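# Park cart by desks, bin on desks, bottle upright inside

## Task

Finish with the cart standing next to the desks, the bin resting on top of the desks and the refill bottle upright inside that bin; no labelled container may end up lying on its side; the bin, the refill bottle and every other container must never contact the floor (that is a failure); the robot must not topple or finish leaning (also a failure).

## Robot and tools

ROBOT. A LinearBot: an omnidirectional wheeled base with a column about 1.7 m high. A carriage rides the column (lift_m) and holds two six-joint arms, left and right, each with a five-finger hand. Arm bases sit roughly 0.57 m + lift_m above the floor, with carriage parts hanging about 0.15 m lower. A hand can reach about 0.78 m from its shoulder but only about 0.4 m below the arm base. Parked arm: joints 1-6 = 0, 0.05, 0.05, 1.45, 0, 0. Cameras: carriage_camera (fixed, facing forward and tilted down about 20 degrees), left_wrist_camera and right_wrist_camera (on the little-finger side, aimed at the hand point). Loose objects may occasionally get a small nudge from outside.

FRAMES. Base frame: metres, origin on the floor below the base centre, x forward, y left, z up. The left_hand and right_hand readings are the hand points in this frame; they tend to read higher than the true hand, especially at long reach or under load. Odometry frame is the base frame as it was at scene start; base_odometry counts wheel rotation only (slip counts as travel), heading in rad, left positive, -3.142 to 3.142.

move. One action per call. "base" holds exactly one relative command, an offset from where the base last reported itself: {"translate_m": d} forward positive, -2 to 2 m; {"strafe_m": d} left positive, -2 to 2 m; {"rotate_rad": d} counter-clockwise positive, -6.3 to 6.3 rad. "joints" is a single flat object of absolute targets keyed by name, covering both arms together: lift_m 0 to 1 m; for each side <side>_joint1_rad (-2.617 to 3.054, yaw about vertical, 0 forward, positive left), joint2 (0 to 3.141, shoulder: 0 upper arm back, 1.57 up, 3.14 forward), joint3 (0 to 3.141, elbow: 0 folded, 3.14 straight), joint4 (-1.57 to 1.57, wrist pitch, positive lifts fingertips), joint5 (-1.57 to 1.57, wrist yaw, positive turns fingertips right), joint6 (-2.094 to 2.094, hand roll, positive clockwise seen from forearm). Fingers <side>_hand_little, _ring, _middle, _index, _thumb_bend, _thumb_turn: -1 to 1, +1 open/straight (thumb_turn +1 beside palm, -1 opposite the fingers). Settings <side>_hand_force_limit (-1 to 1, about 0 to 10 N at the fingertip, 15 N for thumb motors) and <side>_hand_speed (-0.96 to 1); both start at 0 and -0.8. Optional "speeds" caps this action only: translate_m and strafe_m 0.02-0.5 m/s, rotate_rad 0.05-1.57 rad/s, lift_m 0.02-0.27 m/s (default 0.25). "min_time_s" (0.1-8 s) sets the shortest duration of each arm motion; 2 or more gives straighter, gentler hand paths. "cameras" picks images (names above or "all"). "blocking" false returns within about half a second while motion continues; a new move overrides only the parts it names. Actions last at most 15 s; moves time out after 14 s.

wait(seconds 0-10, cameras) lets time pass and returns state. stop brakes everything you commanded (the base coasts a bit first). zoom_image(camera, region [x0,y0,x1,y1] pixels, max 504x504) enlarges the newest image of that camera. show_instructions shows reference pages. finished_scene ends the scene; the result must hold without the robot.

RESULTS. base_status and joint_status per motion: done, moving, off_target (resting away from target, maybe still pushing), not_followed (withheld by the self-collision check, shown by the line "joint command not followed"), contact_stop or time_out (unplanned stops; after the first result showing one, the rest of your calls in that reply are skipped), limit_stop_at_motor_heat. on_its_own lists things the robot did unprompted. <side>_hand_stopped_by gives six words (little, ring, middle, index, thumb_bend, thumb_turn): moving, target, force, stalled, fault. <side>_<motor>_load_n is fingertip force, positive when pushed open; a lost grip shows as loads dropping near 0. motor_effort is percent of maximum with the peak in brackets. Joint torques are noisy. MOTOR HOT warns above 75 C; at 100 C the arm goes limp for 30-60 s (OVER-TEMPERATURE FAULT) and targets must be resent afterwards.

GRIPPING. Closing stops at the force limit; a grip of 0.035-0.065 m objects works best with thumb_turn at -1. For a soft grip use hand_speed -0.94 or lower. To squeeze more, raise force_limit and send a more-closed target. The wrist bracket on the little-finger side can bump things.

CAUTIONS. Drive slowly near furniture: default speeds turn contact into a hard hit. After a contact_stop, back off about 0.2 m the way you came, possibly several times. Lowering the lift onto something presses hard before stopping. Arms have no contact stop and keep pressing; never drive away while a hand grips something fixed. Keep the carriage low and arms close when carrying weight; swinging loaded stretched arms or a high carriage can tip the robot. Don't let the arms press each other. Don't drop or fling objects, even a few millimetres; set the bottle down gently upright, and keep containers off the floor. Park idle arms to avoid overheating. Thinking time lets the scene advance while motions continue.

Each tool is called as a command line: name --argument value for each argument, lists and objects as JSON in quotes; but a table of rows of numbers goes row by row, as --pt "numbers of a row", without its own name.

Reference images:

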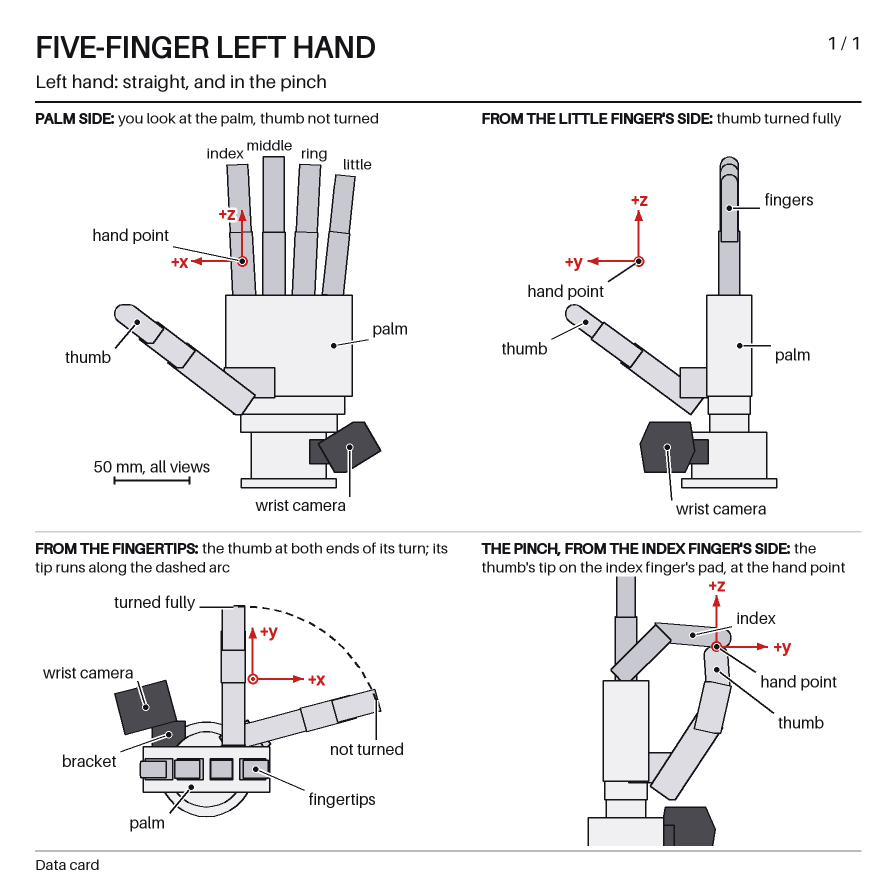

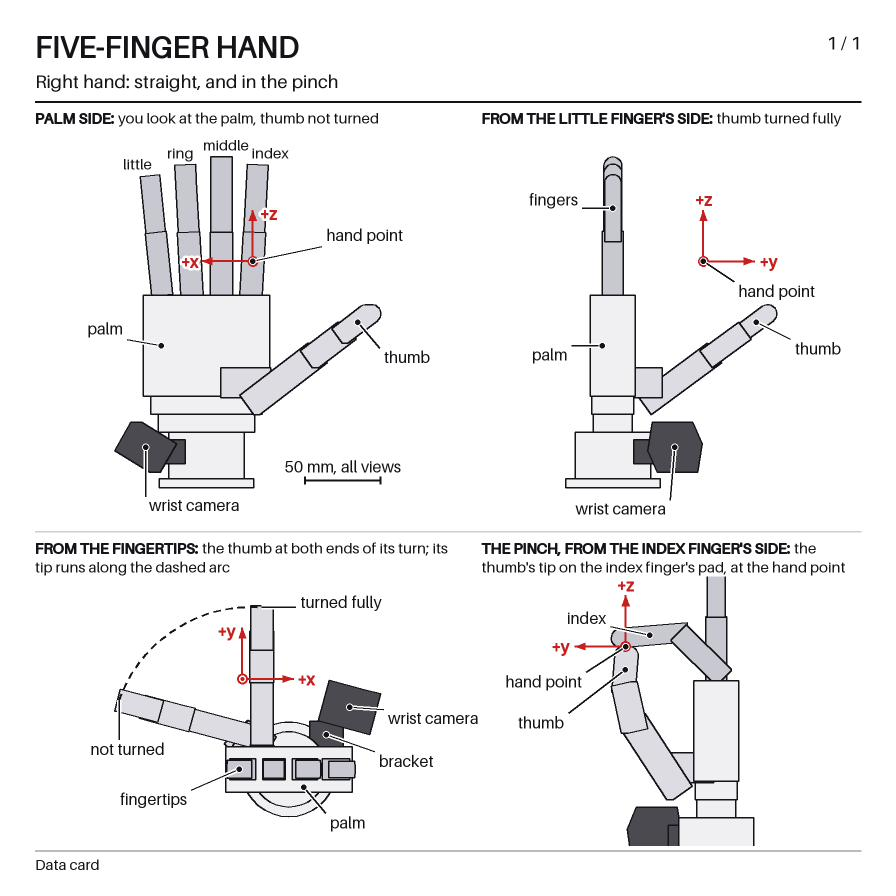

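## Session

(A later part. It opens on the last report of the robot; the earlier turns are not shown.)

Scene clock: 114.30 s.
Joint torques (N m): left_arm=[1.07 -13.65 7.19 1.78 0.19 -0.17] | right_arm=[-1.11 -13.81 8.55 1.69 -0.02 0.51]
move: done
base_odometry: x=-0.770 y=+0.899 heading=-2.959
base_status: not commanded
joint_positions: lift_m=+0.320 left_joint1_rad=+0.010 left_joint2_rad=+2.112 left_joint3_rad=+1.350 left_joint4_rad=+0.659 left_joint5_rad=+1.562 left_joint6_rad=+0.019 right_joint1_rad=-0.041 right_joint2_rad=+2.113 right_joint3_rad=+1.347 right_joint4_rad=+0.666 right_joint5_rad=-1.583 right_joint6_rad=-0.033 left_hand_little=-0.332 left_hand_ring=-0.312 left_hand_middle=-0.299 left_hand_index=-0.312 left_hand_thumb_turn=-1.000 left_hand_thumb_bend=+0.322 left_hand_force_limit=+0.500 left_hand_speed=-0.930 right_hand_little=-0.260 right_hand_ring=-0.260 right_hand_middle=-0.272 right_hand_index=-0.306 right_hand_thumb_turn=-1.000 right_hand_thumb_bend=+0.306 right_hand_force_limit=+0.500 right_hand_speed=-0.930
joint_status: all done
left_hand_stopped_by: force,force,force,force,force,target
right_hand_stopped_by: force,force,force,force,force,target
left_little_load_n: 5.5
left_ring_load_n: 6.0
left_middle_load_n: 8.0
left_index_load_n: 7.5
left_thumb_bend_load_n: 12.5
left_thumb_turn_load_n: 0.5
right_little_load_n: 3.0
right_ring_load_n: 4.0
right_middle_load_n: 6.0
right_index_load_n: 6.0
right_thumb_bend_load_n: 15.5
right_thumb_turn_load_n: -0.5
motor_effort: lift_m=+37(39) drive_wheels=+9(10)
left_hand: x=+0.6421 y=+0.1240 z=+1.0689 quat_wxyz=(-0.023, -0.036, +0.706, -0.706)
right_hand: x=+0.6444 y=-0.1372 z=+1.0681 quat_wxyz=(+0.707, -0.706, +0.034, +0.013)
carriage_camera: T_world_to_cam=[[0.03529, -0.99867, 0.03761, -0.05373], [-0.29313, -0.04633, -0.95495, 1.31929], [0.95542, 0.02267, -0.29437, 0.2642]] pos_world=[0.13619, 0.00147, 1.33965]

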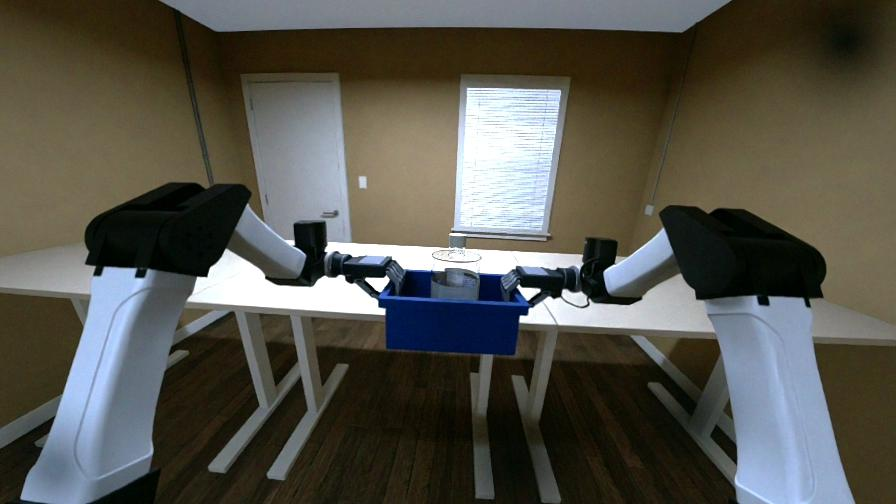

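move --base '{"translate_m": 0.32}' --joints '{"lift_m": 0.34}' --speeds '{"translate_m": 0.12, "lift_m": 0.08}' --cameras '["all"]'

zoom_image --camera "carriage_camera" --region '[300, 250, 600, 450]'

Scene clock: 118.50 s.
Joint torques (N m): left_arm=[1.05 -13.67 7.35 1.77 0.18 -0.18] | right_arm=[-1.22 -13.65 8.87 1.67 -0.01 0.51]
move: done
base_odometry: x=-1.085 y=+0.842 heading=-2.961
base_status: done
joint_positions: lift_m=+0.340 left_joint1_rad=+0.010 left_joint2_rad=+2.113 left_joint3_rad=+1.347 left_joint4_rad=+0.660 left_joint5_rad=+1.562 left_joint6_rad=+0.018 right_joint1_rad=-0.041 right_joint2_rad=+2.113 right_joint3_rad=+1.344 right_joint4_rad=+0.667 right_joint5_rad=-1.582 right_joint6_rad=-0.033 left_hand_little=-0.332 left_hand_ring=-0.312 left_hand_middle=-0.299 left_hand_index=-0.312 left_hand_thumb_turn=-1.000 left_hand_thumb_bend=+0.322 left_hand_force_limit=+0.500 left_hand_speed=-0.930 right_hand_little=-0.260 right_hand_ring=-0.260 right_hand_middle=-0.272 right_hand_index=-0.306 right_hand_thumb_turn=-1.000 right_hand_thumb_bend=+0.306 right_hand_force_limit=+0.500 right_hand_speed=-0.930
joint_status: all done
left_hand_stopped_by: force,force,force,force,force,target
right_hand_stopped_by: force,force,force,force,force,target
left_little_load_n: 5.5
left_ring_load_n: 6.0
left_middle_load_n: 8.0
left_index_load_n: 7.5
left_thumb_bend_load_n: 12.5
left_thumb_turn_load_n: 1.0
right_little_load_n: 3.0
right_ring_load_n: 3.5
right_middle_load_n: 6.0
right_index_load_n: 6.5
right_thumb_bend_load_n: 15.5
right_thumb_turn_load_n: -0.5
motor_effort: lift_m=+35(42) drive_wheels=+6(17)
left_hand: x=+0.6415 y=+0.1240 z=+1.0882 quat_wxyz=(-0.024, -0.037, +0.706, -0.706)
right_hand: x=+0.6440 y=-0.1371 z=+1.0872 quat_wxyz=(+0.707, -0.706, +0.035, +0.014)
pictures: carriage_camera, left_wrist_camera, right_wrist_camera
carriage_camera: T_world_to_cam=[[0.03529, -0.99867, 0.03761, -0.05449], [-0.29313, -0.04633, -0.95495, 1.33858], [0.95542, 0.02267, -0.29437, 0.27015]] pos_world=[0.13619, 0.00147, 1.35985]
left_wrist_camera: T_world_to_cam=[[-0.16322, -0.04956, 0.98534, -0.95424], [-0.8266, 0.5521, -0.10916, 0.57177], [-0.5386, -0.8323, -0.13108, 0.7079]] pos_world=[0.69815, 0.22622, 1.09546]
right_wrist_camera: T_world_to_cam=[[0.18969, 0.01682, -0.9817, 0.94871], [-0.87028, -0.46002, -0.17605, 0.68747], [-0.45456, 0.88775, -0.07262, 0.60411]] pos_world=[0.69294, -0.23601, 1.09624]

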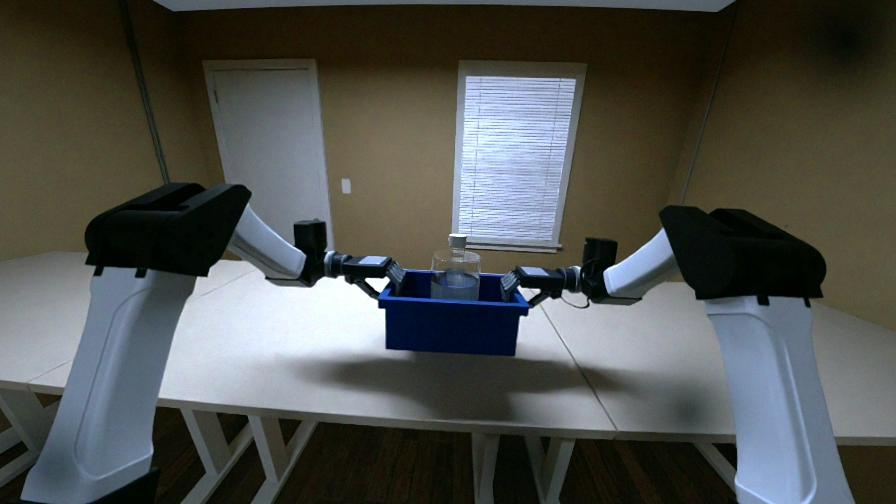

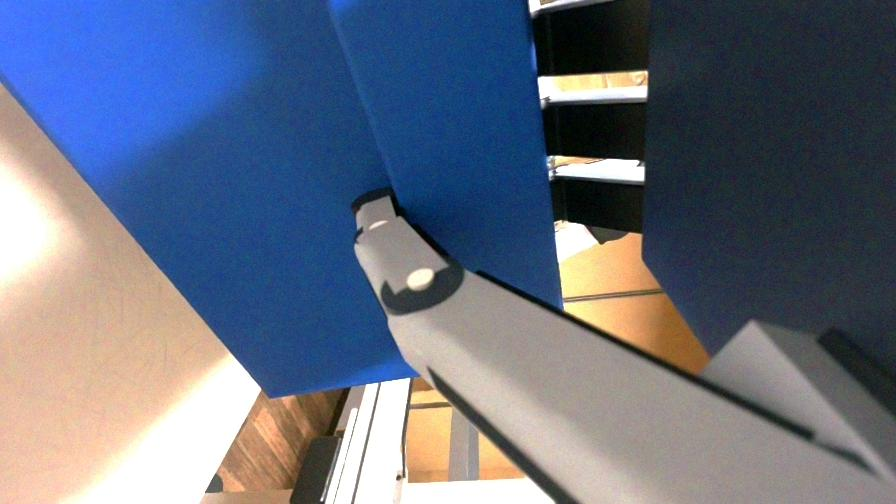

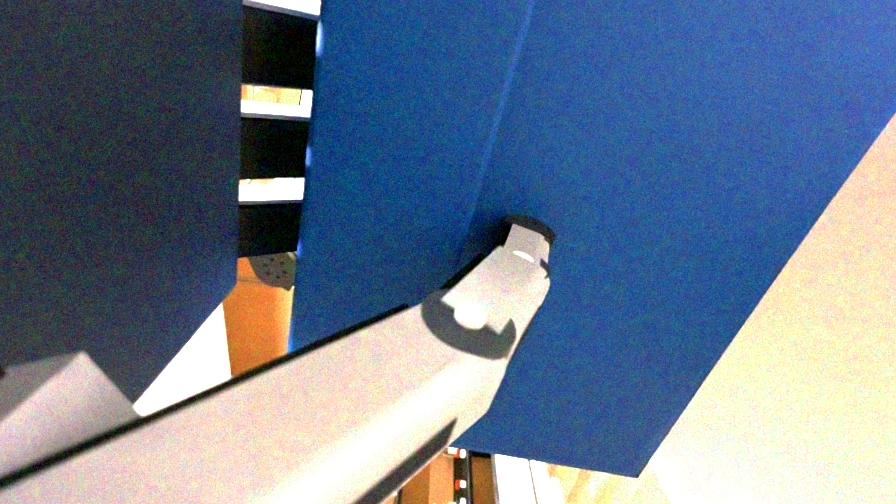

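Scaled by 1.680.

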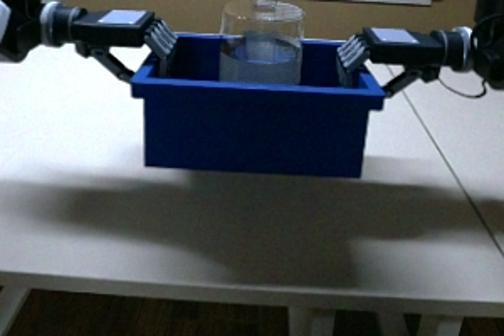

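move --joints '{"lift_m": 0.275}' --speeds '{"lift_m": 0.04}' --cameras '["carriage_camera"]'

zoom_image --camera "carriage_camera" --region '[300, 250, 600, 450]'

Scene clock: 121.07 s.
Joint torques (N m): left_arm=[1.1 -13.74 7.34 1.79 0.18 -0.19] | right_arm=[-1.2 -13.85 8.96 1.73 0.04 0.49]
move: done
base_odometry: x=-1.085 y=+0.842 heading=-2.961
base_status: not commanded
joint_positions: lift_m=+0.275 left_joint1_rad=+0.010 left_joint2_rad=+2.113 left_joint3_rad=+1.347 left_joint4_rad=+0.660 left_joint5_rad=+1.562 left_joint6_rad=+0.018 right_joint1_rad=-0.041 right_joint2_rad=+2.113 right_joint3_rad=+1.344 right_joint4_rad=+0.666 right_joint5_rad=-1.582 right_joint6_rad=-0.033 left_hand_little=-0.332 left_hand_ring=-0.312 left_hand_middle=-0.299 left_hand_index=-0.312 left_hand_thumb_turn=-1.000 left_hand_thumb_bend=+0.322 left_hand_force_limit=+0.500 left_hand_speed=-0.930 right_hand_little=-0.260 right_hand_ring=-0.260 right_hand_middle=-0.272 right_hand_index=-0.306 right_hand_thumb_turn=-1.000 right_hand_thumb_bend=+0.306 right_hand_force_limit=+0.500 right_hand_speed=-0.930
joint_status: all done
left_hand_stopped_by: force,force,force,force,force,target
right_hand_stopped_by: force,force,force,force,force,target
left_little_load_n: 5.5
left_ring_load_n: 6.0
left_middle_load_n: 8.0
left_index_load_n: 7.5
left_thumb_bend_load_n: 12.5
left_thumb_turn_load_n: 0.5
right_little_load_n: 3.5
right_ring_load_n: 4.0
right_middle_load_n: 6.0
right_index_load_n: 6.5
right_thumb_bend_load_n: 15.5
right_thumb_turn_load_n: -0.5
motor_effort: lift_m=+36(38) drive_wheels=-8(12)
left_hand: x=+0.6415 y=+0.1240 z=+1.0229 quat_wxyz=(-0.025, -0.038, +0.706, -0.706)
right_hand: x=+0.6438 y=-0.1371 z=+1.0221 quat_wxyz=(+0.707, -0.706, +0.035, +0.015)
carriage_camera: T_world_to_cam=[[0.03529, -0.99867, 0.03761, -0.05203], [-0.29313, -0.04633, -0.95495, 1.27632], [0.95542, 0.02267, -0.29437, 0.25096]] pos_world=[0.13619, 0.00147, 1.29465]

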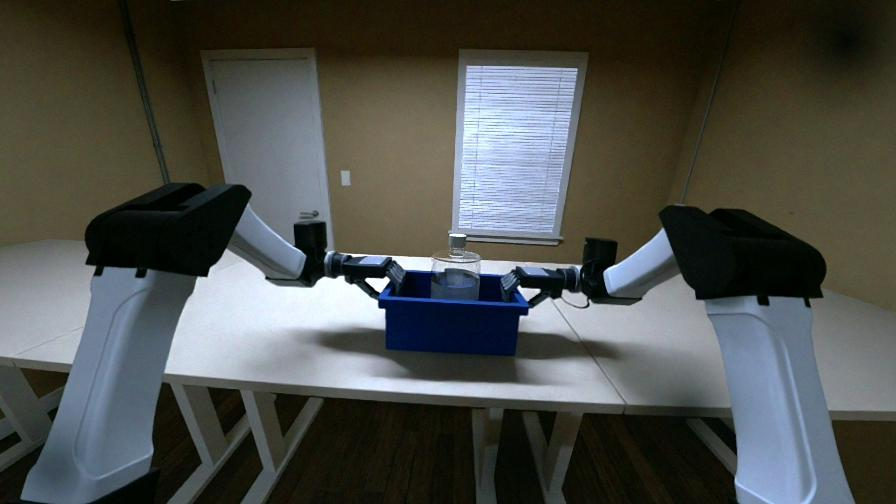

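Scaled by 1.680.

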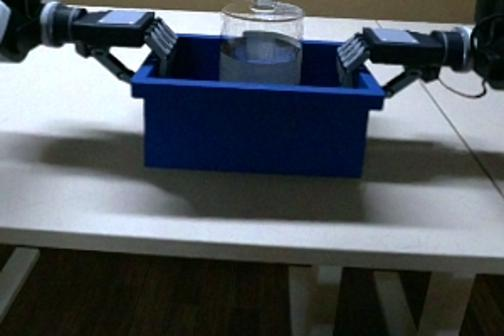

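move --joints '{"lift_m": 0.26}' --speeds '{"lift_m": 0.03}' --cameras '[]'

move --joints '{"lift_m": 0.25}' --speeds '{"lift_m": 0.02}' --cameras '["carriage_camera"]'

zoom_image --camera "carriage_camera" --region '[350, 250, 550, 400]'

Scene clock: 122.13 s.
Joint torques (N m): left_arm=[1.06 -13.68 7.38 1.49 0.14 -0.3] | right_arm=[-1.28 -13.42 8.8 1.19 0.09 0.48]
move: done
base_odometry: x=-1.085 y=+0.842 heading=-2.961
base_status: not commanded
joint_positions: lift_m=+0.260 left_joint1_rad=+0.010 left_joint2_rad=+2.113 left_joint3_rad=+1.347 left_joint4_rad=+0.690 left_joint5_rad=+1.562 left_joint6_rad=+0.030 right_joint1_rad=-0.041 right_joint2_rad=+2.110 right_joint3_rad=+1.344 right_joint4_rad=+0.719 right_joint5_rad=-1.585 right_joint6_rad=-0.033 left_hand_little=-0.332 left_hand_ring=-0.312 left_hand_middle=-0.299 left_hand_index=-0.312 left_hand_thumb_turn=-1.000 left_hand_thumb_bend=+0.323 left_hand_force_limit=+0.500 left_hand_speed=-0.930 right_hand_little=-0.260 right_hand_ring=-0.260 right_hand_middle=-0.272 right_hand_index=-0.306 right_hand_thumb_turn=-1.000 right_hand_thumb_bend=+0.306 right_hand_force_limit=+0.500 right_hand_speed=-0.930
joint_status: all done
left_hand_stopped_by: force,force,force,force,force,target
right_hand_stopped_by: force,force,force,force,force,target
left_little_load_n: 4.0
left_ring_load_n: 5.0
left_middle_load_n: 7.0
left_index_load_n: 6.5
left_thumb_bend_load_n: 14.5
left_thumb_turn_load_n: 0.0
right_little_load_n: 2.5
right_ring_load_n: 2.5
right_middle_load_n: 5.5
right_index_load_n: 7.5
right_thumb_bend_load_n: 15.5
right_thumb_turn_load_n: -1.5
motor_effort: lift_m=+34(35) drive_wheels=+4(10)
left_hand: x=+0.6442 y=+0.1240 z=+1.0092 quat_wxyz=(-0.009, -0.023, +0.707, -0.707)
right_hand: x=+0.6466 y=-0.1373 z=+1.0106 quat_wxyz=(+0.707, -0.707, +0.014, -0.004)

Scene clock: 122.90 s.
Joint torques (N m): left_arm=[1.07 -12.37 7.09 1.36 0.11 -0.09] | right_arm=[-1.31 -12.04 8.5 1.1 0.1 0.27]
move: done
base_odometry: x=-1.085 y=+0.842 heading=-2.961
base_status: not commanded
joint_positions: lift_m=+0.250 left_joint1_rad=+0.010 left_joint2_rad=+2.097 left_joint3_rad=+1.351 left_joint4_rad=+0.704 left_joint5_rad=+1.562 left_joint6_rad=+0.011 right_joint1_rad=-0.041 right_joint2_rad=+2.095 right_joint3_rad=+1.350 right_joint4_rad=+0.724 right_joint5_rad=-1.585 right_joint6_rad=-0.014 left_hand_little=-0.332 left_hand_ring=-0.312 left_hand_middle=-0.299 left_hand_index=-0.312 left_hand_thumb_turn=-1.000 left_hand_thumb_bend=+0.323 left_hand_force_limit=+0.500 left_hand_speed=-0.930 right_hand_little=-0.260 right_hand_ring=-0.260 right_hand_middle=-0.272 right_hand_index=-0.306 right_hand_thumb_turn=-1.000 right_hand_thumb_bend=+0.306 right_hand_force_limit=+0.500 right_hand_speed=-0.930
joint_status: all done
left_hand_stopped_by: force,force,force,force,force,target
right_hand_stopped_by: force,force,force,force,force,target
left_little_load_n: 4.5
left_ring_load_n: 5.5
left_middle_load_n: 7.5
left_index_load_n: 7.0
left_thumb_bend_load_n: 13.0
left_thumb_turn_load_n: 0.5
right_little_load_n: 3.0
right_ring_load_n: 3.5
right_middle_load_n: 6.0
right_index_load_n: 7.5
right_thumb_bend_load_n: 14.5
right_thumb_turn_load_n: -0.5
motor_effort: lift_m=+32(32) drive_wheels=+3(10)
left_hand: x=+0.6441 y=+0.1240 z=+1.0079 quat_wxyz=(-0.004, -0.017, +0.707, -0.707)
right_hand: x=+0.6464 y=-0.1373 z=+1.0094 quat_wxyz=(+0.707, -0.707, +0.012, -0.007)
carriage_camera: T_world_to_cam=[[0.03529, -0.99867, 0.03761, -0.05111], [-0.29313, -0.04633, -0.95495, 1.25292], [0.95542, 0.02267, -0.29437, 0.24374]] pos_world=[0.13619, 0.00147, 1.27015]

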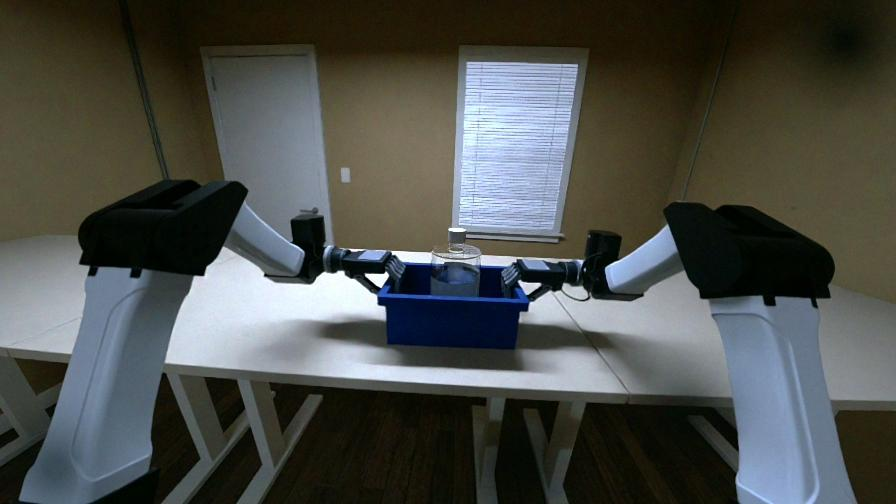

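Scaled by 2.520.

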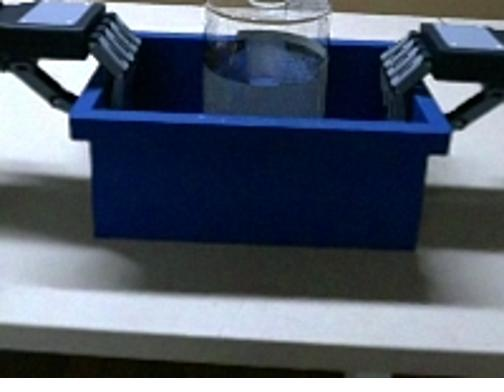

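move --joints '{"lift_m": 0.24}' --speeds '{"lift_m": 0.02}'

Scene clock: 123.93 s.
Joint torques (N m): left_arm=[1.06 -11.06 6.53 1.3 0.09 0.07] | right_arm=[-1.28 -10.45 7.62 1.07 0.12 0.08]
move: done
base_odometry: x=-1.085 y=+0.842 heading=-2.960
base_status: not commanded
joint_positions: lift_m=+0.240 left_joint1_rad=+0.010 left_joint2_rad=+2.082 left_joint3_rad=+1.359 left_joint4_rad=+0.709 left_joint5_rad=+1.562 left_joint6_rad=-0.004 right_joint1_rad=-0.041 right_joint2_rad=+2.080 right_joint3_rad=+1.358 right_joint4_rad=+0.729 right_joint5_rad=-1.585 right_joint6_rad=+0.001 left_hand_little=-0.332 left_hand_ring=-0.312 left_hand_middle=-0.299 left_hand_index=-0.312 left_hand_thumb_turn=-1.000 left_hand_thumb_bend=+0.323 left_hand_force_limit=+0.500 left_hand_speed=-0.930 right_hand_little=-0.260 right_hand_ring=-0.260 right_hand_middle=-0.272 right_hand_index=-0.306 right_hand_thumb_turn=-1.000 right_hand_thumb_bend=+0.306 right_hand_force_limit=+0.500 right_hand_speed=-0.930
joint_status: all done
left_hand_stopped_by: force,force,force,force,force,target
right_hand_stopped_by: force,force,force,force,force,target
left_little_load_n: 5.0
left_ring_load_n: 6.0
left_middle_load_n: 8.0
left_index_load_n: 7.5
left_thumb_bend_load_n: 11.0
left_thumb_turn_load_n: 1.0
right_little_load_n: 3.0
right_ring_load_n: 3.5
right_middle_load_n: 6.5
right_index_load_n: 8.0
right_thumb_bend_load_n: 13.0
right_thumb_turn_load_n: 0.0
motor_effort: lift_m=+31(32) drive_wheels=+6(11)
left_hand: x=+0.6442 y=+0.1240 z=+1.0068 quat_wxyz=(+0.000, -0.013, +0.707, -0.707)
right_hand: x=+0.6464 y=-0.1373 z=+1.0081 quat_wxyz=(+0.707, -0.707, +0.007, -0.012)
pictures: none

move --joints '{"left_hand_speed": -0.85, "right_hand_speed": -0.85, "left_hand_little": 0.1, "left_hand_ring": 0.1, "left_hand_middle": 0.1, "left_hand_index": 0.1, "left_hand_thumb_bend": 0.5, "right_hand_little": 0.1, "right_hand_ring": 0.1, "right_hand_middle": 0.1, "right_hand_index": 0.1, "right_hand_thumb_bend": 0.5}'

move --joints '{"left_hand_speed": -0.3, "right_hand_speed": -0.3, "left_hand_little": 1, "left_hand_ring": 1, "left_hand_middle": 1, "left_hand_index": 1, "left_hand_thumb_bend": 1, "right_hand_little": 1, "right_hand_ring": 1, "right_hand_middle": 1, "right_hand_index": 1, "right_hand_thumb_bend": 1}' --cameras '["all"]'

zoom_image --camera "carriage_camera" --region '[350, 220, 550, 370]'

Scene clock: 125.87 s.
Joint torques (N m): left_arm=[1.05 -11.06 6.53 1.3 0.09 0.08] | right_arm=[-1.29 -10.55 7.6 1.21 0.06 0.1]
move: done
base_odometry: x=-1.085 y=+0.842 heading=-2.960
base_status: not commanded
joint_positions: lift_m=+0.240 left_joint1_rad=+0.010 left_joint2_rad=+2.082 left_joint3_rad=+1.359 left_joint4_rad=+0.709 left_joint5_rad=+1.562 left_joint6_rad=-0.004 right_joint1_rad=-0.042 right_joint2_rad=+2.080 right_joint3_rad=+1.358 right_joint4_rad=+0.714 right_joint5_rad=-1.582 right_joint6_rad=+0.001 left_hand_little=+0.100 left_hand_ring=+0.100 left_hand_middle=+0.100 left_hand_index=+0.100 left_hand_thumb_turn=-1.000 left_hand_thumb_bend=+0.500 left_hand_force_limit=+0.500 left_hand_speed=-0.850 right_hand_little=+0.100 right_hand_ring=+0.100 right_hand_middle=+0.100 right_hand_index=+0.100 right_hand_thumb_turn=-1.000 right_hand_thumb_bend=+0.500 right_hand_force_limit=+0.500 right_hand_speed=-0.850
joint_status: all done
left_hand_stopped_by: target,target,target,target,target,target
right_hand_stopped_by: target,target,target,target,target,target
left_little_load_n: 0.0
left_ring_load_n: 0.0
left_middle_load_n: 0.0
left_index_load_n: 0.0
left_thumb_bend_load_n: 0.0
left_thumb_turn_load_n: 0.0
right_little_load_n: 0.0
right_ring_load_n: 0.5
right_middle_load_n: 0.0
right_index_load_n: 0.0
right_thumb_bend_load_n: 0.0
right_thumb_turn_load_n: 0.0
motor_effort: lift_m=+31(32) drive_wheels=+6(8)
left_hand: x=+0.6442 y=+0.1240 z=+1.0067 quat_wxyz=(+0.000, -0.013, +0.707, -0.707)
right_hand: x=+0.6462 y=-0.1377 z=+1.0074 quat_wxyz=(+0.707, -0.707, +0.014, -0.007)
pictures: none

Scene clock: 126.87 s.
Joint torques (N m): left_arm=[1.05 -11.07 6.52 1.31 0.09 0.07] | right_arm=[-1.11 -10.59 7.57 1.21 0.05 0.11]
move: done
base_odometry: x=-1.085 y=+0.842 heading=-2.960
base_status: not commanded
joint_positions: lift_m=+0.240 left_joint1_rad=+0.010 left_joint2_rad=+2.082 left_joint3_rad=+1.359 left_joint4_rad=+0.709 left_joint5_rad=+1.562 left_joint6_rad=-0.004 right_joint1_rad=-0.042 right_joint2_rad=+2.080 right_joint3_rad=+1.358 right_joint4_rad=+0.714 right_joint5_rad=-1.582 right_joint6_rad=+0.001 left_hand_little=+1.000 left_hand_ring=+1.000 left_hand_middle=+1.000 left_hand_index=+1.000 left_hand_thumb_turn=-1.000 left_hand_thumb_bend=+1.000 left_hand_force_limit=+0.500 left_hand_speed=-0.300 right_hand_little=+1.000 right_hand_ring=+1.000 right_hand_middle=+1.000 right_hand_index=+1.000 right_hand_thumb_turn=-1.000 right_hand_thumb_bend=+1.000 right_hand_force_limit=+0.500 right_hand_speed=-0.300
joint_status: all done
left_hand_stopped_by: target,target,target,target,target,target
right_hand_stopped_by: target,target,target,target,target,target
left_little_load_n: 0.0
left_ring_load_n: 0.0
left_middle_load_n: 0.0
left_index_load_n: 0.0
left_thumb_bend_load_n: 0.0
left_thumb_turn_load_n: 0.0
right_little_load_n: 0.0
right_ring_load_n: 0.0
right_middle_load_n: 0.0
right_index_load_n: 0.0
right_thumb_bend_load_n: 0.0
right_thumb_turn_load_n: 0.0
motor_effort: lift_m=+31(32) drive_wheels=+6(10)
left_hand: x=+0.6442 y=+0.1240 z=+1.0067 quat_wxyz=(+0.000, -0.013, +0.707, -0.707)
right_hand: x=+0.6462 y=-0.1377 z=+1.0074 quat_wxyz=(+0.707, -0.707, +0.014, -0.007)
pictures: carriage_camera, left_wrist_camera, right_wrist_camera
carriage_camera: T_world_to_cam=[[0.03529, -0.99867, 0.03761, -0.05074], [-0.29313, -0.04633, -0.95495, 1.24337], [0.95542, 0.02267, -0.29437, 0.2408]] pos_world=[0.13619, 0.00147, 1.26015]
left_wrist_camera: T_world_to_cam=[[-0.23118, -0.05004, 0.97162, -0.81588], [-0.81704, 0.55218, -0.16597, 0.61615], [-0.5282, -0.83222, -0.16854, 0.72969]] pos_world=[0.70023, 0.22622, 1.01797]
right_wrist_camera: T_world_to_cam=[[0.24877, 0.01389, -0.96846, 0.81799], [-0.85838, -0.46001, -0.22709, 0.7188], [-0.44866, 0.8878, -0.10251, 0.62626]] pos_world=[0.6945, -0.2367, 1.01962]

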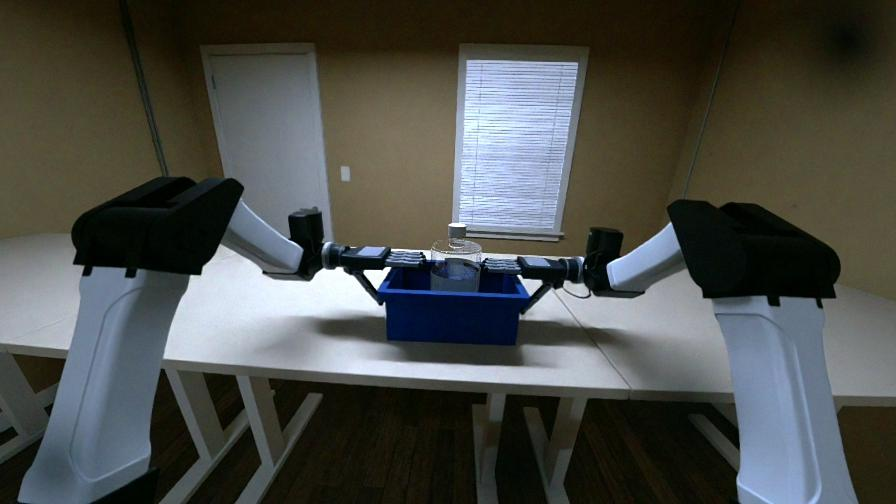

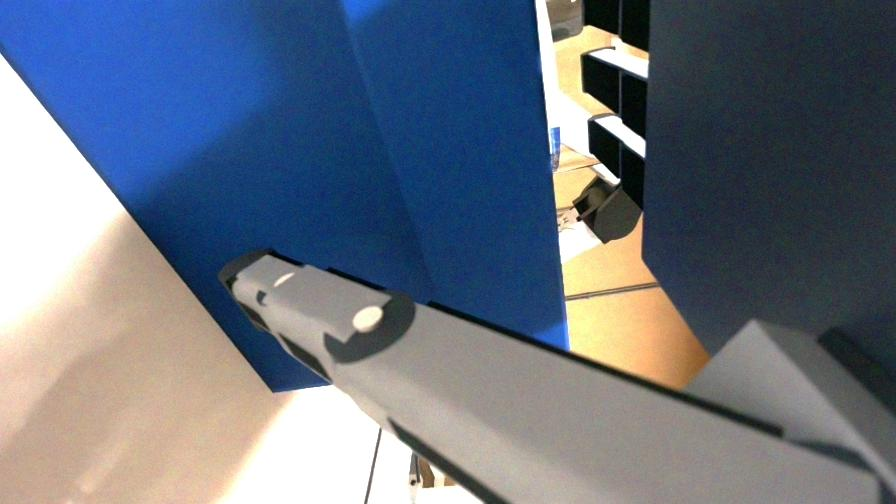

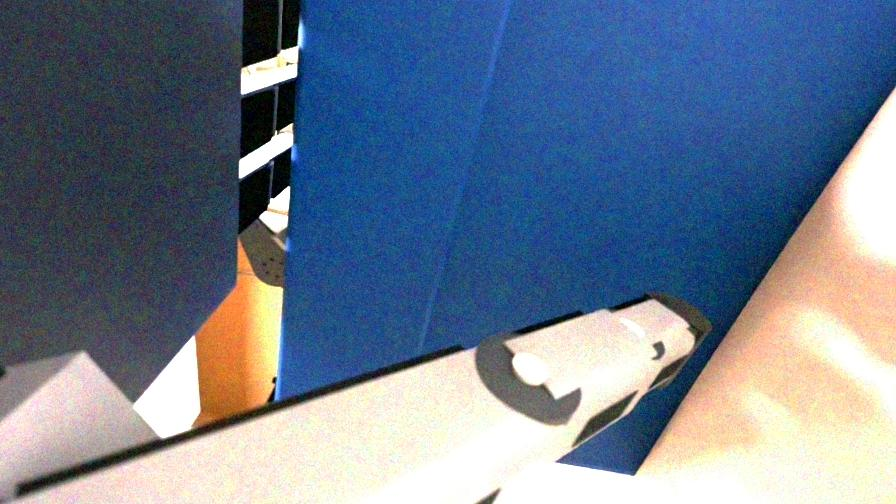

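Scaled by 2.520.

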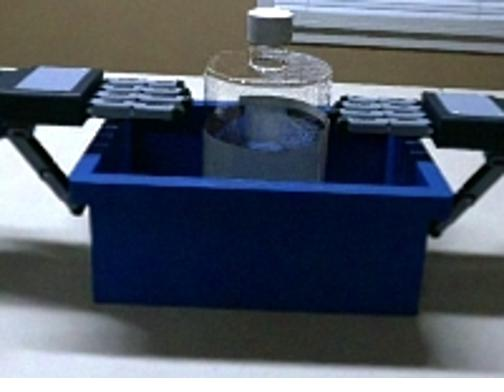

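move --joints '{"lift_m": 0.44}' --speeds '{"lift_m": 0.08}' --cameras '["carriage_camera"]'

move --base '{"translate_m": -0.35}' --speeds '{"translate_m": 0.3}' --cameras '["carriage_camera"]'

zoom_image --camera "carriage_camera" --region '[300, 220, 600, 450]'

Scene clock: 129.93 s.
Joint torques (N m): left_arm=[1.07 -11 6.6 1.28 0.09 0.08] | right_arm=[-1.17 -10.52 7.68 1.27 0.04 0.11]
move: done
base_odometry: x=-1.085 y=+0.842 heading=-2.960
base_status: not commanded
joint_positions: lift_m=+0.440 left_joint1_rad=+0.010 left_joint2_rad=+2.081 left_joint3_rad=+1.359 left_joint4_rad=+0.711 left_joint5_rad=+1.562 left_joint6_rad=-0.004 right_joint1_rad=-0.042 right_joint2_rad=+2.080 right_joint3_rad=+1.358 right_joint4_rad=+0.708 right_joint5_rad=-1.581 right_joint6_rad=+0.001 left_hand_little=+1.000 left_hand_ring=+1.000 left_hand_middle=+1.000 left_hand_index=+1.000 left_hand_thumb_turn=-1.000 left_hand_thumb_bend=+1.000 left_hand_force_limit=+0.500 left_hand_speed=-0.300 right_hand_little=+1.000 right_hand_ring=+1.000 right_hand_middle=+1.000 right_hand_index=+1.000 right_hand_thumb_turn=-1.000 right_hand_thumb_bend=+1.000 right_hand_force_limit=+0.500 right_hand_speed=-0.300
joint_status: all done
left_hand_stopped_by: target,target,target,target,target,target
right_hand_stopped_by: target,target,target,target,target,target
left_little_load_n: -0.5
left_ring_load_n: 0.0
left_middle_load_n: 0.5
left_index_load_n: 0.0
left_thumb_bend_load_n: 0.0
left_thumb_turn_load_n: 0.0
right_little_load_n: 0.0
right_ring_load_n: 0.0
right_middle_load_n: 0.0
right_index_load_n: 0.0
right_thumb_bend_load_n: 0.0
right_thumb_turn_load_n: 0.0
motor_effort: lift_m=+32(39) drive_wheels=+4(12)
left_hand: x=+0.6444 y=+0.1240 z=+1.2070 quat_wxyz=(+0.001, -0.012, +0.707, -0.707)
right_hand: x=+0.6462 y=-0.1377 z=+1.2071 quat_wxyz=(+0.707, -0.707, +0.016, -0.006)
carriage_camera: T_world_to_cam=[[0.03529, -0.99867, 0.03761, -0.05826], [-0.29313, -0.04633, -0.95495, 1.43436], [0.95542, 0.02267, -0.29437, 0.29968]] pos_world=[0.13619, 0.00147, 1.46015]

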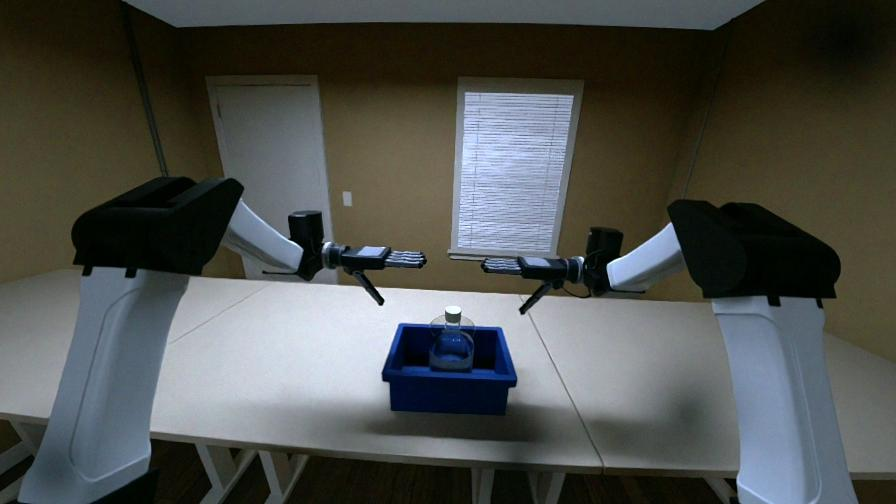

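Scene clock: 132.60 s.
Joint torques (N m): left_arm=[0.92 -11.04 6.53 1.26 0.09 0.07] | right_arm=[-0.91 -10.5 7.9 1.32 -0.01 0.08]
move: done
base_odometry: x=-0.741 y=+0.905 heading=-2.961
base_status: done
joint_positions: lift_m=+0.440 left_joint1_rad=+0.012 left_joint2_rad=+2.081 left_joint3_rad=+1.359 left_joint4_rad=+0.712 left_joint5_rad=+1.562 left_joint6_rad=-0.004 right_joint1_rad=-0.046 right_joint2_rad=+2.080 right_joint3_rad=+1.358 right_joint4_rad=+0.705 right_joint5_rad=-1.576 right_joint6_rad=+0.001 left_hand_little=+1.000 left_hand_ring=+1.000 left_hand_middle=+1.000 left_hand_index=+1.000 left_hand_thumb_turn=-1.000 left_hand_thumb_bend=+1.000 left_hand_force_limit=+0.500 left_hand_speed=-0.300 right_hand_little=+1.000 right_hand_ring=+1.000 right_hand_middle=+1.000 right_hand_index=+1.000 right_hand_thumb_turn=-1.000 right_hand_thumb_bend=+1.000 right_hand_force_limit=+0.500 right_hand_speed=-0.300
joint_status: not commanded
left_hand_stopped_by: target,target,target,target,target,target
right_hand_stopped_by: target,target,target,target,target,target
left_little_load_n: 0.0
left_ring_load_n: 0.0
left_middle_load_n: 0.0
left_index_load_n: 0.0
left_thumb_bend_load_n: 0.0
left_thumb_turn_load_n: 0.0
right_little_load_n: 0.0
right_ring_load_n: 0.0
right_middle_load_n: 0.0
right_index_load_n: 0.0
right_thumb_bend_load_n: 0.0
right_thumb_turn_load_n: 0.0
motor_effort: lift_m=+32(33) drive_wheels=-4(18)
left_hand: x=+0.6448 y=+0.1248 z=+1.2070 quat_wxyz=(+0.002, -0.012, +0.707, -0.707)
right_hand: x=+0.6476 y=-0.1392 z=+1.2070 quat_wxyz=(+0.707, -0.707, +0.020, -0.008)
carriage_camera: T_world_to_cam=[[0.03529, -0.99867, 0.03761, -0.05826], [-0.29313, -0.04633, -0.95495, 1.43427], [0.95542, 0.02267, -0.29437, 0.29965]] pos_world=[0.13619, 0.00147, 1.46005]

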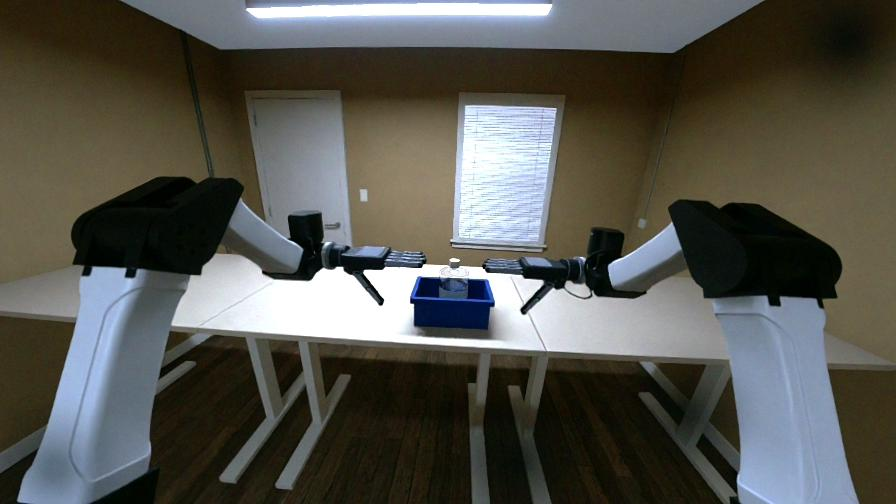

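Scaled by 1.680.

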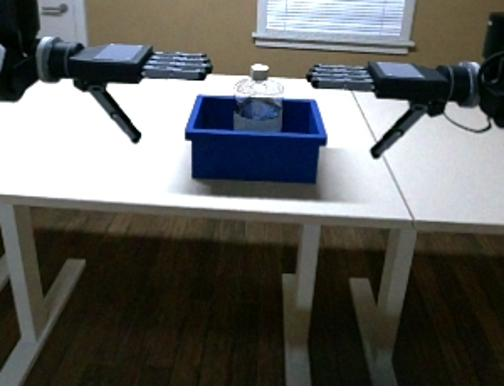

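move --joints '{"left_joint1_rad": 0, "left_joint2_rad": 0.05, "left_joint3_rad": 0.05, "left_joint4_rad": 1.45, "left_joint5_rad": 0, "left_joint6_rad": 0, "right_joint1_rad": 0, "right_joint2_rad": 0.05, "right_joint3_rad": 0.05, "right_joint4_rad": 1.45, "right_joint5_rad": 0, "right_joint6_rad": 0, "lift_m": 0.25}' --min_time_s 2 --cameras '["carriage_camera"]'

move --base '{"rotate_rad": -1.65}' --speeds '{"rotate_rad": 0.8}' --cameras '["carriage_camera"]'

Scene clock: 136.97 s.
Joint torques (N m): left_arm=[-0.31 2.7 4.23 0.12 -0.06 0.07] | right_arm=[0.31 2.78 4.9 0.15 0.14 0.11]
move: done
base_odometry: x=-0.741 y=+0.905 heading=-2.961
base_status: not commanded
joint_positions: lift_m=+0.250 left_joint1_rad=+0.008 left_joint2_rad=+0.059 left_joint3_rad=+0.063 left_joint4_rad=+1.434 left_joint5_rad=+0.014 left_joint6_rad=-0.004 right_joint1_rad=-0.007 right_joint2_rad=+0.057 right_joint3_rad=+0.062 right_joint4_rad=+1.441 right_joint5_rad=-0.014 right_joint6_rad=+0.001 left_hand_little=+1.000 left_hand_ring=+1.000 left_hand_middle=+1.000 left_hand_index=+1.000 left_hand_thumb_turn=-1.000 left_hand_thumb_bend=+1.000 left_hand_force_limit=+0.500 left_hand_speed=-0.300 right_hand_little=+1.000 right_hand_ring=+1.000 right_hand_middle=+1.000 right_hand_index=+1.000 right_hand_thumb_turn=-1.000 right_hand_thumb_bend=+1.000 right_hand_force_limit=+0.500 right_hand_speed=-0.300
joint_status: all done
left_hand_stopped_by: target,target,target,target,target,target
right_hand_stopped_by: target,target,target,target,target,target
left_little_load_n: 0.0
left_ring_load_n: 0.0
left_middle_load_n: 0.0
left_index_load_n: 0.0
left_thumb_bend_load_n: 0.0
left_thumb_turn_load_n: 0.0
right_little_load_n: 0.0
right_ring_load_n: 0.0
right_middle_load_n: 0.0
right_index_load_n: 0.0
right_thumb_bend_load_n: 0.0
right_thumb_turn_load_n: 0.0
motor_effort: lift_m=+33(34) drive_wheels=-3(7)
left_hand: x=+0.3225 y=+0.2811 z=+1.2979 quat_wxyz=(+0.707, -0.042, +0.052, -0.705)
right_hand: x=+0.3201 y=-0.2812 z=+1.2985 quat_wxyz=(+0.704, -0.049, +0.039, -0.707)
carriage_camera: T_world_to_cam=[[0.03529, -0.99867, 0.03761, -0.05111], [-0.29313, -0.04633, -0.95495, 1.25282], [0.95542, 0.02267, -0.29437, 0.24372]] pos_world=[0.13619, 0.00147, 1.27005]

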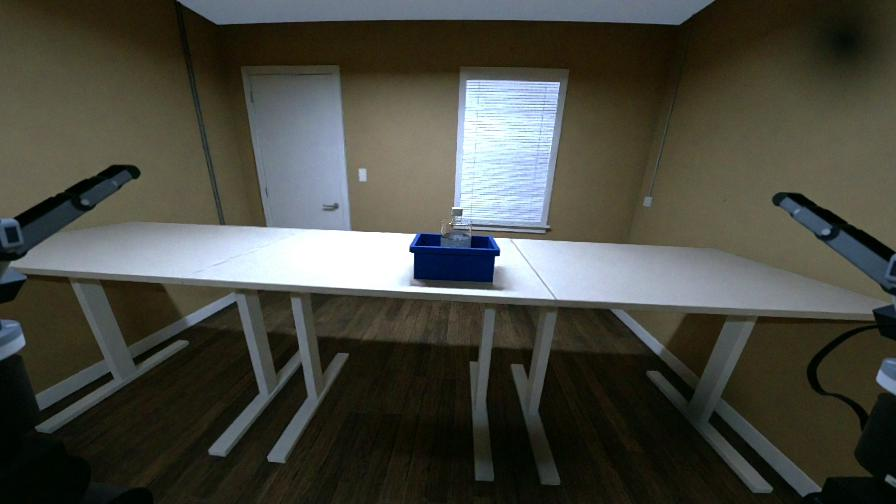

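Scene clock: 140.37 s.
Joint torques (N m): left_arm=[-0.29 2.73 4.25 0.08 -0.03 0.07] | right_arm=[0.08 2.81 4.93 0.1 0.05 0.08]
move: done
base_odometry: x=-0.741 y=+0.905 heading=+1.673
base_status: done
joint_positions: lift_m=+0.250 left_joint1_rad=+0.008 left_joint2_rad=+0.059 left_joint3_rad=+0.063 left_joint4_rad=+1.440 left_joint5_rad=+0.009 left_joint6_rad=-0.004 right_joint1_rad=-0.006 right_joint2_rad=+0.057 right_joint3_rad=+0.062 right_joint4_rad=+1.446 right_joint5_rad=-0.010 right_joint6_rad=+0.001 left_hand_little=+1.000 left_hand_ring=+1.000 left_hand_middle=+1.000 left_hand_index=+1.000 left_hand_thumb_turn=-1.000 left_hand_thumb_bend=+1.000 left_hand_force_limit=+0.500 left_hand_speed=-0.300 right_hand_little=+1.000 right_hand_ring=+1.000 right_hand_middle=+1.000 right_hand_index=+1.000 right_hand_thumb_turn=-1.000 right_hand_thumb_bend=+1.000 right_hand_force_limit=+0.500 right_hand_speed=-0.300
joint_status: not commanded
left_hand_stopped_by: target,target,target,target,target,target
right_hand_stopped_by: target,target,target,target,target,target
left_little_load_n: 0.0
left_ring_load_n: 0.0
left_middle_load_n: 0.0
left_index_load_n: 0.0
left_thumb_bend_load_n: 0.0
left_thumb_turn_load_n: 0.0
right_little_load_n: 0.0
right_ring_load_n: 0.5
right_middle_load_n: 0.0
right_index_load_n: 0.0
right_thumb_bend_load_n: 0.0
right_thumb_turn_load_n: 0.0
motor_effort: lift_m=+33(34) drive_wheels=+4(15)
left_hand: x=+0.3209 y=+0.2821 z=+1.2986 quat_wxyz=(+0.707, -0.042, +0.048, -0.705)
right_hand: x=+0.3189 y=-0.2820 z=+1.2991 quat_wxyz=(+0.704, -0.046, +0.039, -0.707)
carriage_camera: T_world_to_cam=[[0.03529, -0.99867, 0.03761, -0.05111], [-0.29313, -0.04633, -0.95495, 1.25282], [0.95542, 0.02267, -0.29437, 0.24372]] pos_world=[0.13619, 0.00147, 1.27005]

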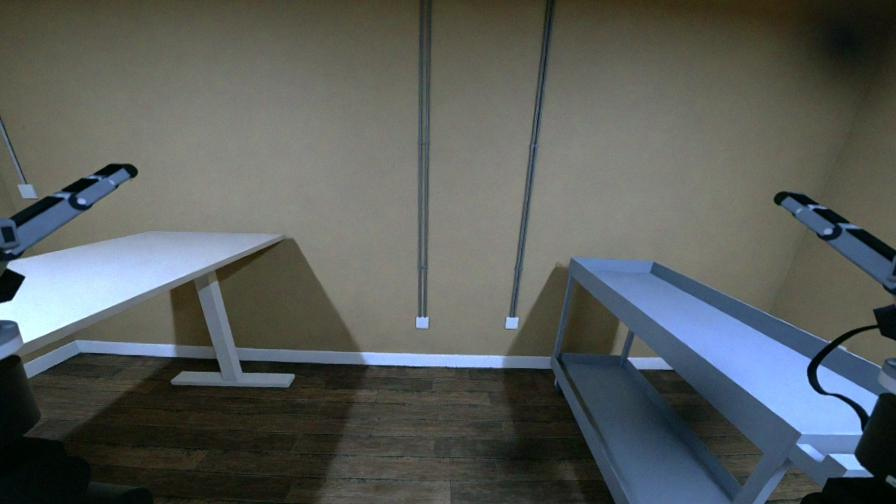

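move --base '{"translate_m": -0.32}'

move --base '{"strafe_m": -0.88}' --speeds '{"strafe_m": 0.3}' --cameras '["carriage_camera"]'

zoom_image --camera "carriage_camera" --region '[300, 230, 600, 504]'

Scene clock: 143.93 s.
Joint torques (N m): left_arm=[-0.32 2.85 4.29 0.02 -0.03 0.07] | right_arm=[0.17 2.84 5.15 0.03 0.05 0.09]
move: done
base_odometry: x=-0.709 y=+0.586 heading=+1.672
base_status: done
joint_positions: lift_m=+0.250 left_joint1_rad=+0.008 left_joint2_rad=+0.058 left_joint3_rad=+0.062 left_joint4_rad=+1.445 left_joint5_rad=+0.009 left_joint6_rad=-0.004 right_joint1_rad=-0.006 right_joint2_rad=+0.055 right_joint3_rad=+0.061 right_joint4_rad=+1.451 right_joint5_rad=-0.010 right_joint6_rad=+0.001 left_hand_little=+1.000 left_hand_ring=+1.000 left_hand_middle=+1.000 left_hand_index=+1.000 left_hand_thumb_turn=-1.000 left_hand_thumb_bend=+1.000 left_hand_force_limit=+0.500 left_hand_speed=-0.300 right_hand_little=+1.000 right_hand_ring=+1.000 right_hand_middle=+1.000 right_hand_index=+1.000 right_hand_thumb_turn=-1.000 right_hand_thumb_bend=+1.000 right_hand_force_limit=+0.500 right_hand_speed=-0.300
joint_status: not commanded
left_hand_stopped_by: target,target,target,target,target,target
right_hand_stopped_by: target,target,target,target,target,target
left_little_load_n: 0.0
left_ring_load_n: 0.0
left_middle_load_n: 0.0
left_index_load_n: 0.0
left_thumb_bend_load_n: 0.0
left_thumb_turn_load_n: 0.0
right_little_load_n: 0.0
right_ring_load_n: 0.0
right_middle_load_n: 0.0
right_index_load_n: 0.0
right_thumb_bend_load_n: 0.0
right_thumb_turn_load_n: 0.0
motor_effort: lift_m=+33(34) drive_wheels=-10(18)
left_hand: x=+0.3194 y=+0.2821 z=+1.2990 quat_wxyz=(+0.707, -0.040, +0.046, -0.705)
right_hand: x=+0.3176 y=-0.2820 z=+1.2992 quat_wxyz=(+0.704, -0.044, +0.037, -0.707)
pictures: none

Scene clock: 148.37 s.
Joint torques (N m): left_arm=[-0.31 2.84 4.26 0 -0.02 0.07] | right_arm=[0.12 2.99 5 0 0.09 0.11]
move: done
base_odometry: x=+0.167 y=+0.675 heading=+1.672
base_status: done
joint_positions: lift_m=+0.250 left_joint1_rad=+0.008 left_joint2_rad=+0.058 left_joint3_rad=+0.062 left_joint4_rad=+1.447 left_joint5_rad=+0.009 left_joint6_rad=-0.004 right_joint1_rad=-0.005 right_joint2_rad=+0.055 right_joint3_rad=+0.061 right_joint4_rad=+1.451 right_joint5_rad=-0.009 right_joint6_rad=+0.001 left_hand_little=+1.000 left_hand_ring=+1.000 left_hand_middle=+1.000 left_hand_index=+1.000 left_hand_thumb_turn=-1.000 left_hand_thumb_bend=+1.000 left_hand_force_limit=+0.500 left_hand_speed=-0.300 right_hand_little=+1.000 right_hand_ring=+1.000 right_hand_middle=+1.000 right_hand_index=+1.000 right_hand_thumb_turn=-1.000 right_hand_thumb_bend=+1.000 right_hand_force_limit=+0.500 right_hand_speed=-0.300
joint_status: not commanded
left_hand_stopped_by: target,target,target,target,target,target
right_hand_stopped_by: target,target,target,target,target,target
left_little_load_n: 0.0
left_ring_load_n: 0.0
left_middle_load_n: 0.0
left_index_load_n: 0.0
left_thumb_bend_load_n: 0.0
left_thumb_turn_load_n: 0.0
right_little_load_n: 0.0
right_ring_load_n: 0.0
right_middle_load_n: 0.0
right_index_load_n: 0.0
right_thumb_bend_load_n: 0.0
right_thumb_turn_load_n: 0.0
motor_effort: lift_m=+33(34) drive_wheels=-4(11)
left_hand: x=+0.3190 y=+0.2822 z=+1.2992 quat_wxyz=(+0.707, -0.039, +0.045, -0.705)
right_hand: x=+0.3175 y=-0.2820 z=+1.2992 quat_wxyz=(+0.705, -0.043, +0.037, -0.707)
carriage_camera: T_world_to_cam=[[0.03529, -0.99867, 0.03761, -0.05111], [-0.29313, -0.04633, -0.95495, 1.25282], [0.95542, 0.02267, -0.29437, 0.24372]] pos_world=[0.13619, 0.00147, 1.27005]

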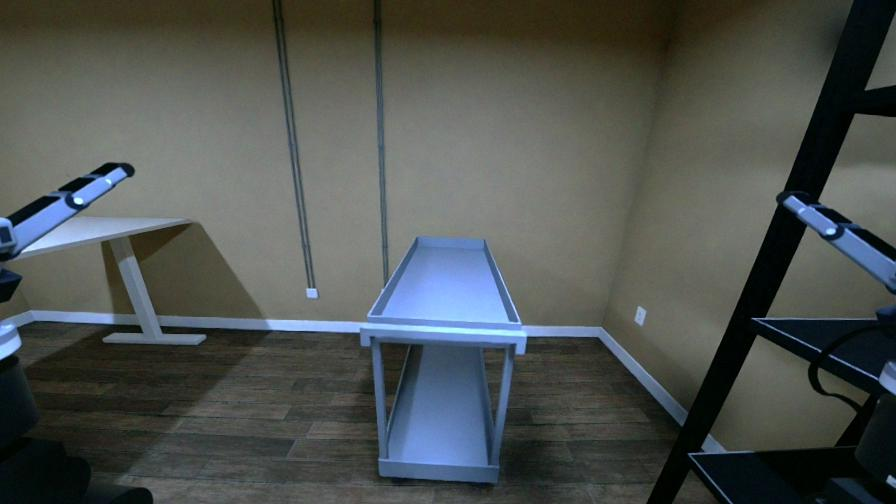

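Scaled by 1.680.

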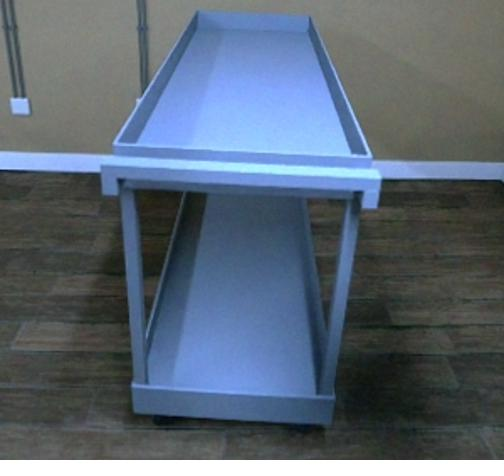

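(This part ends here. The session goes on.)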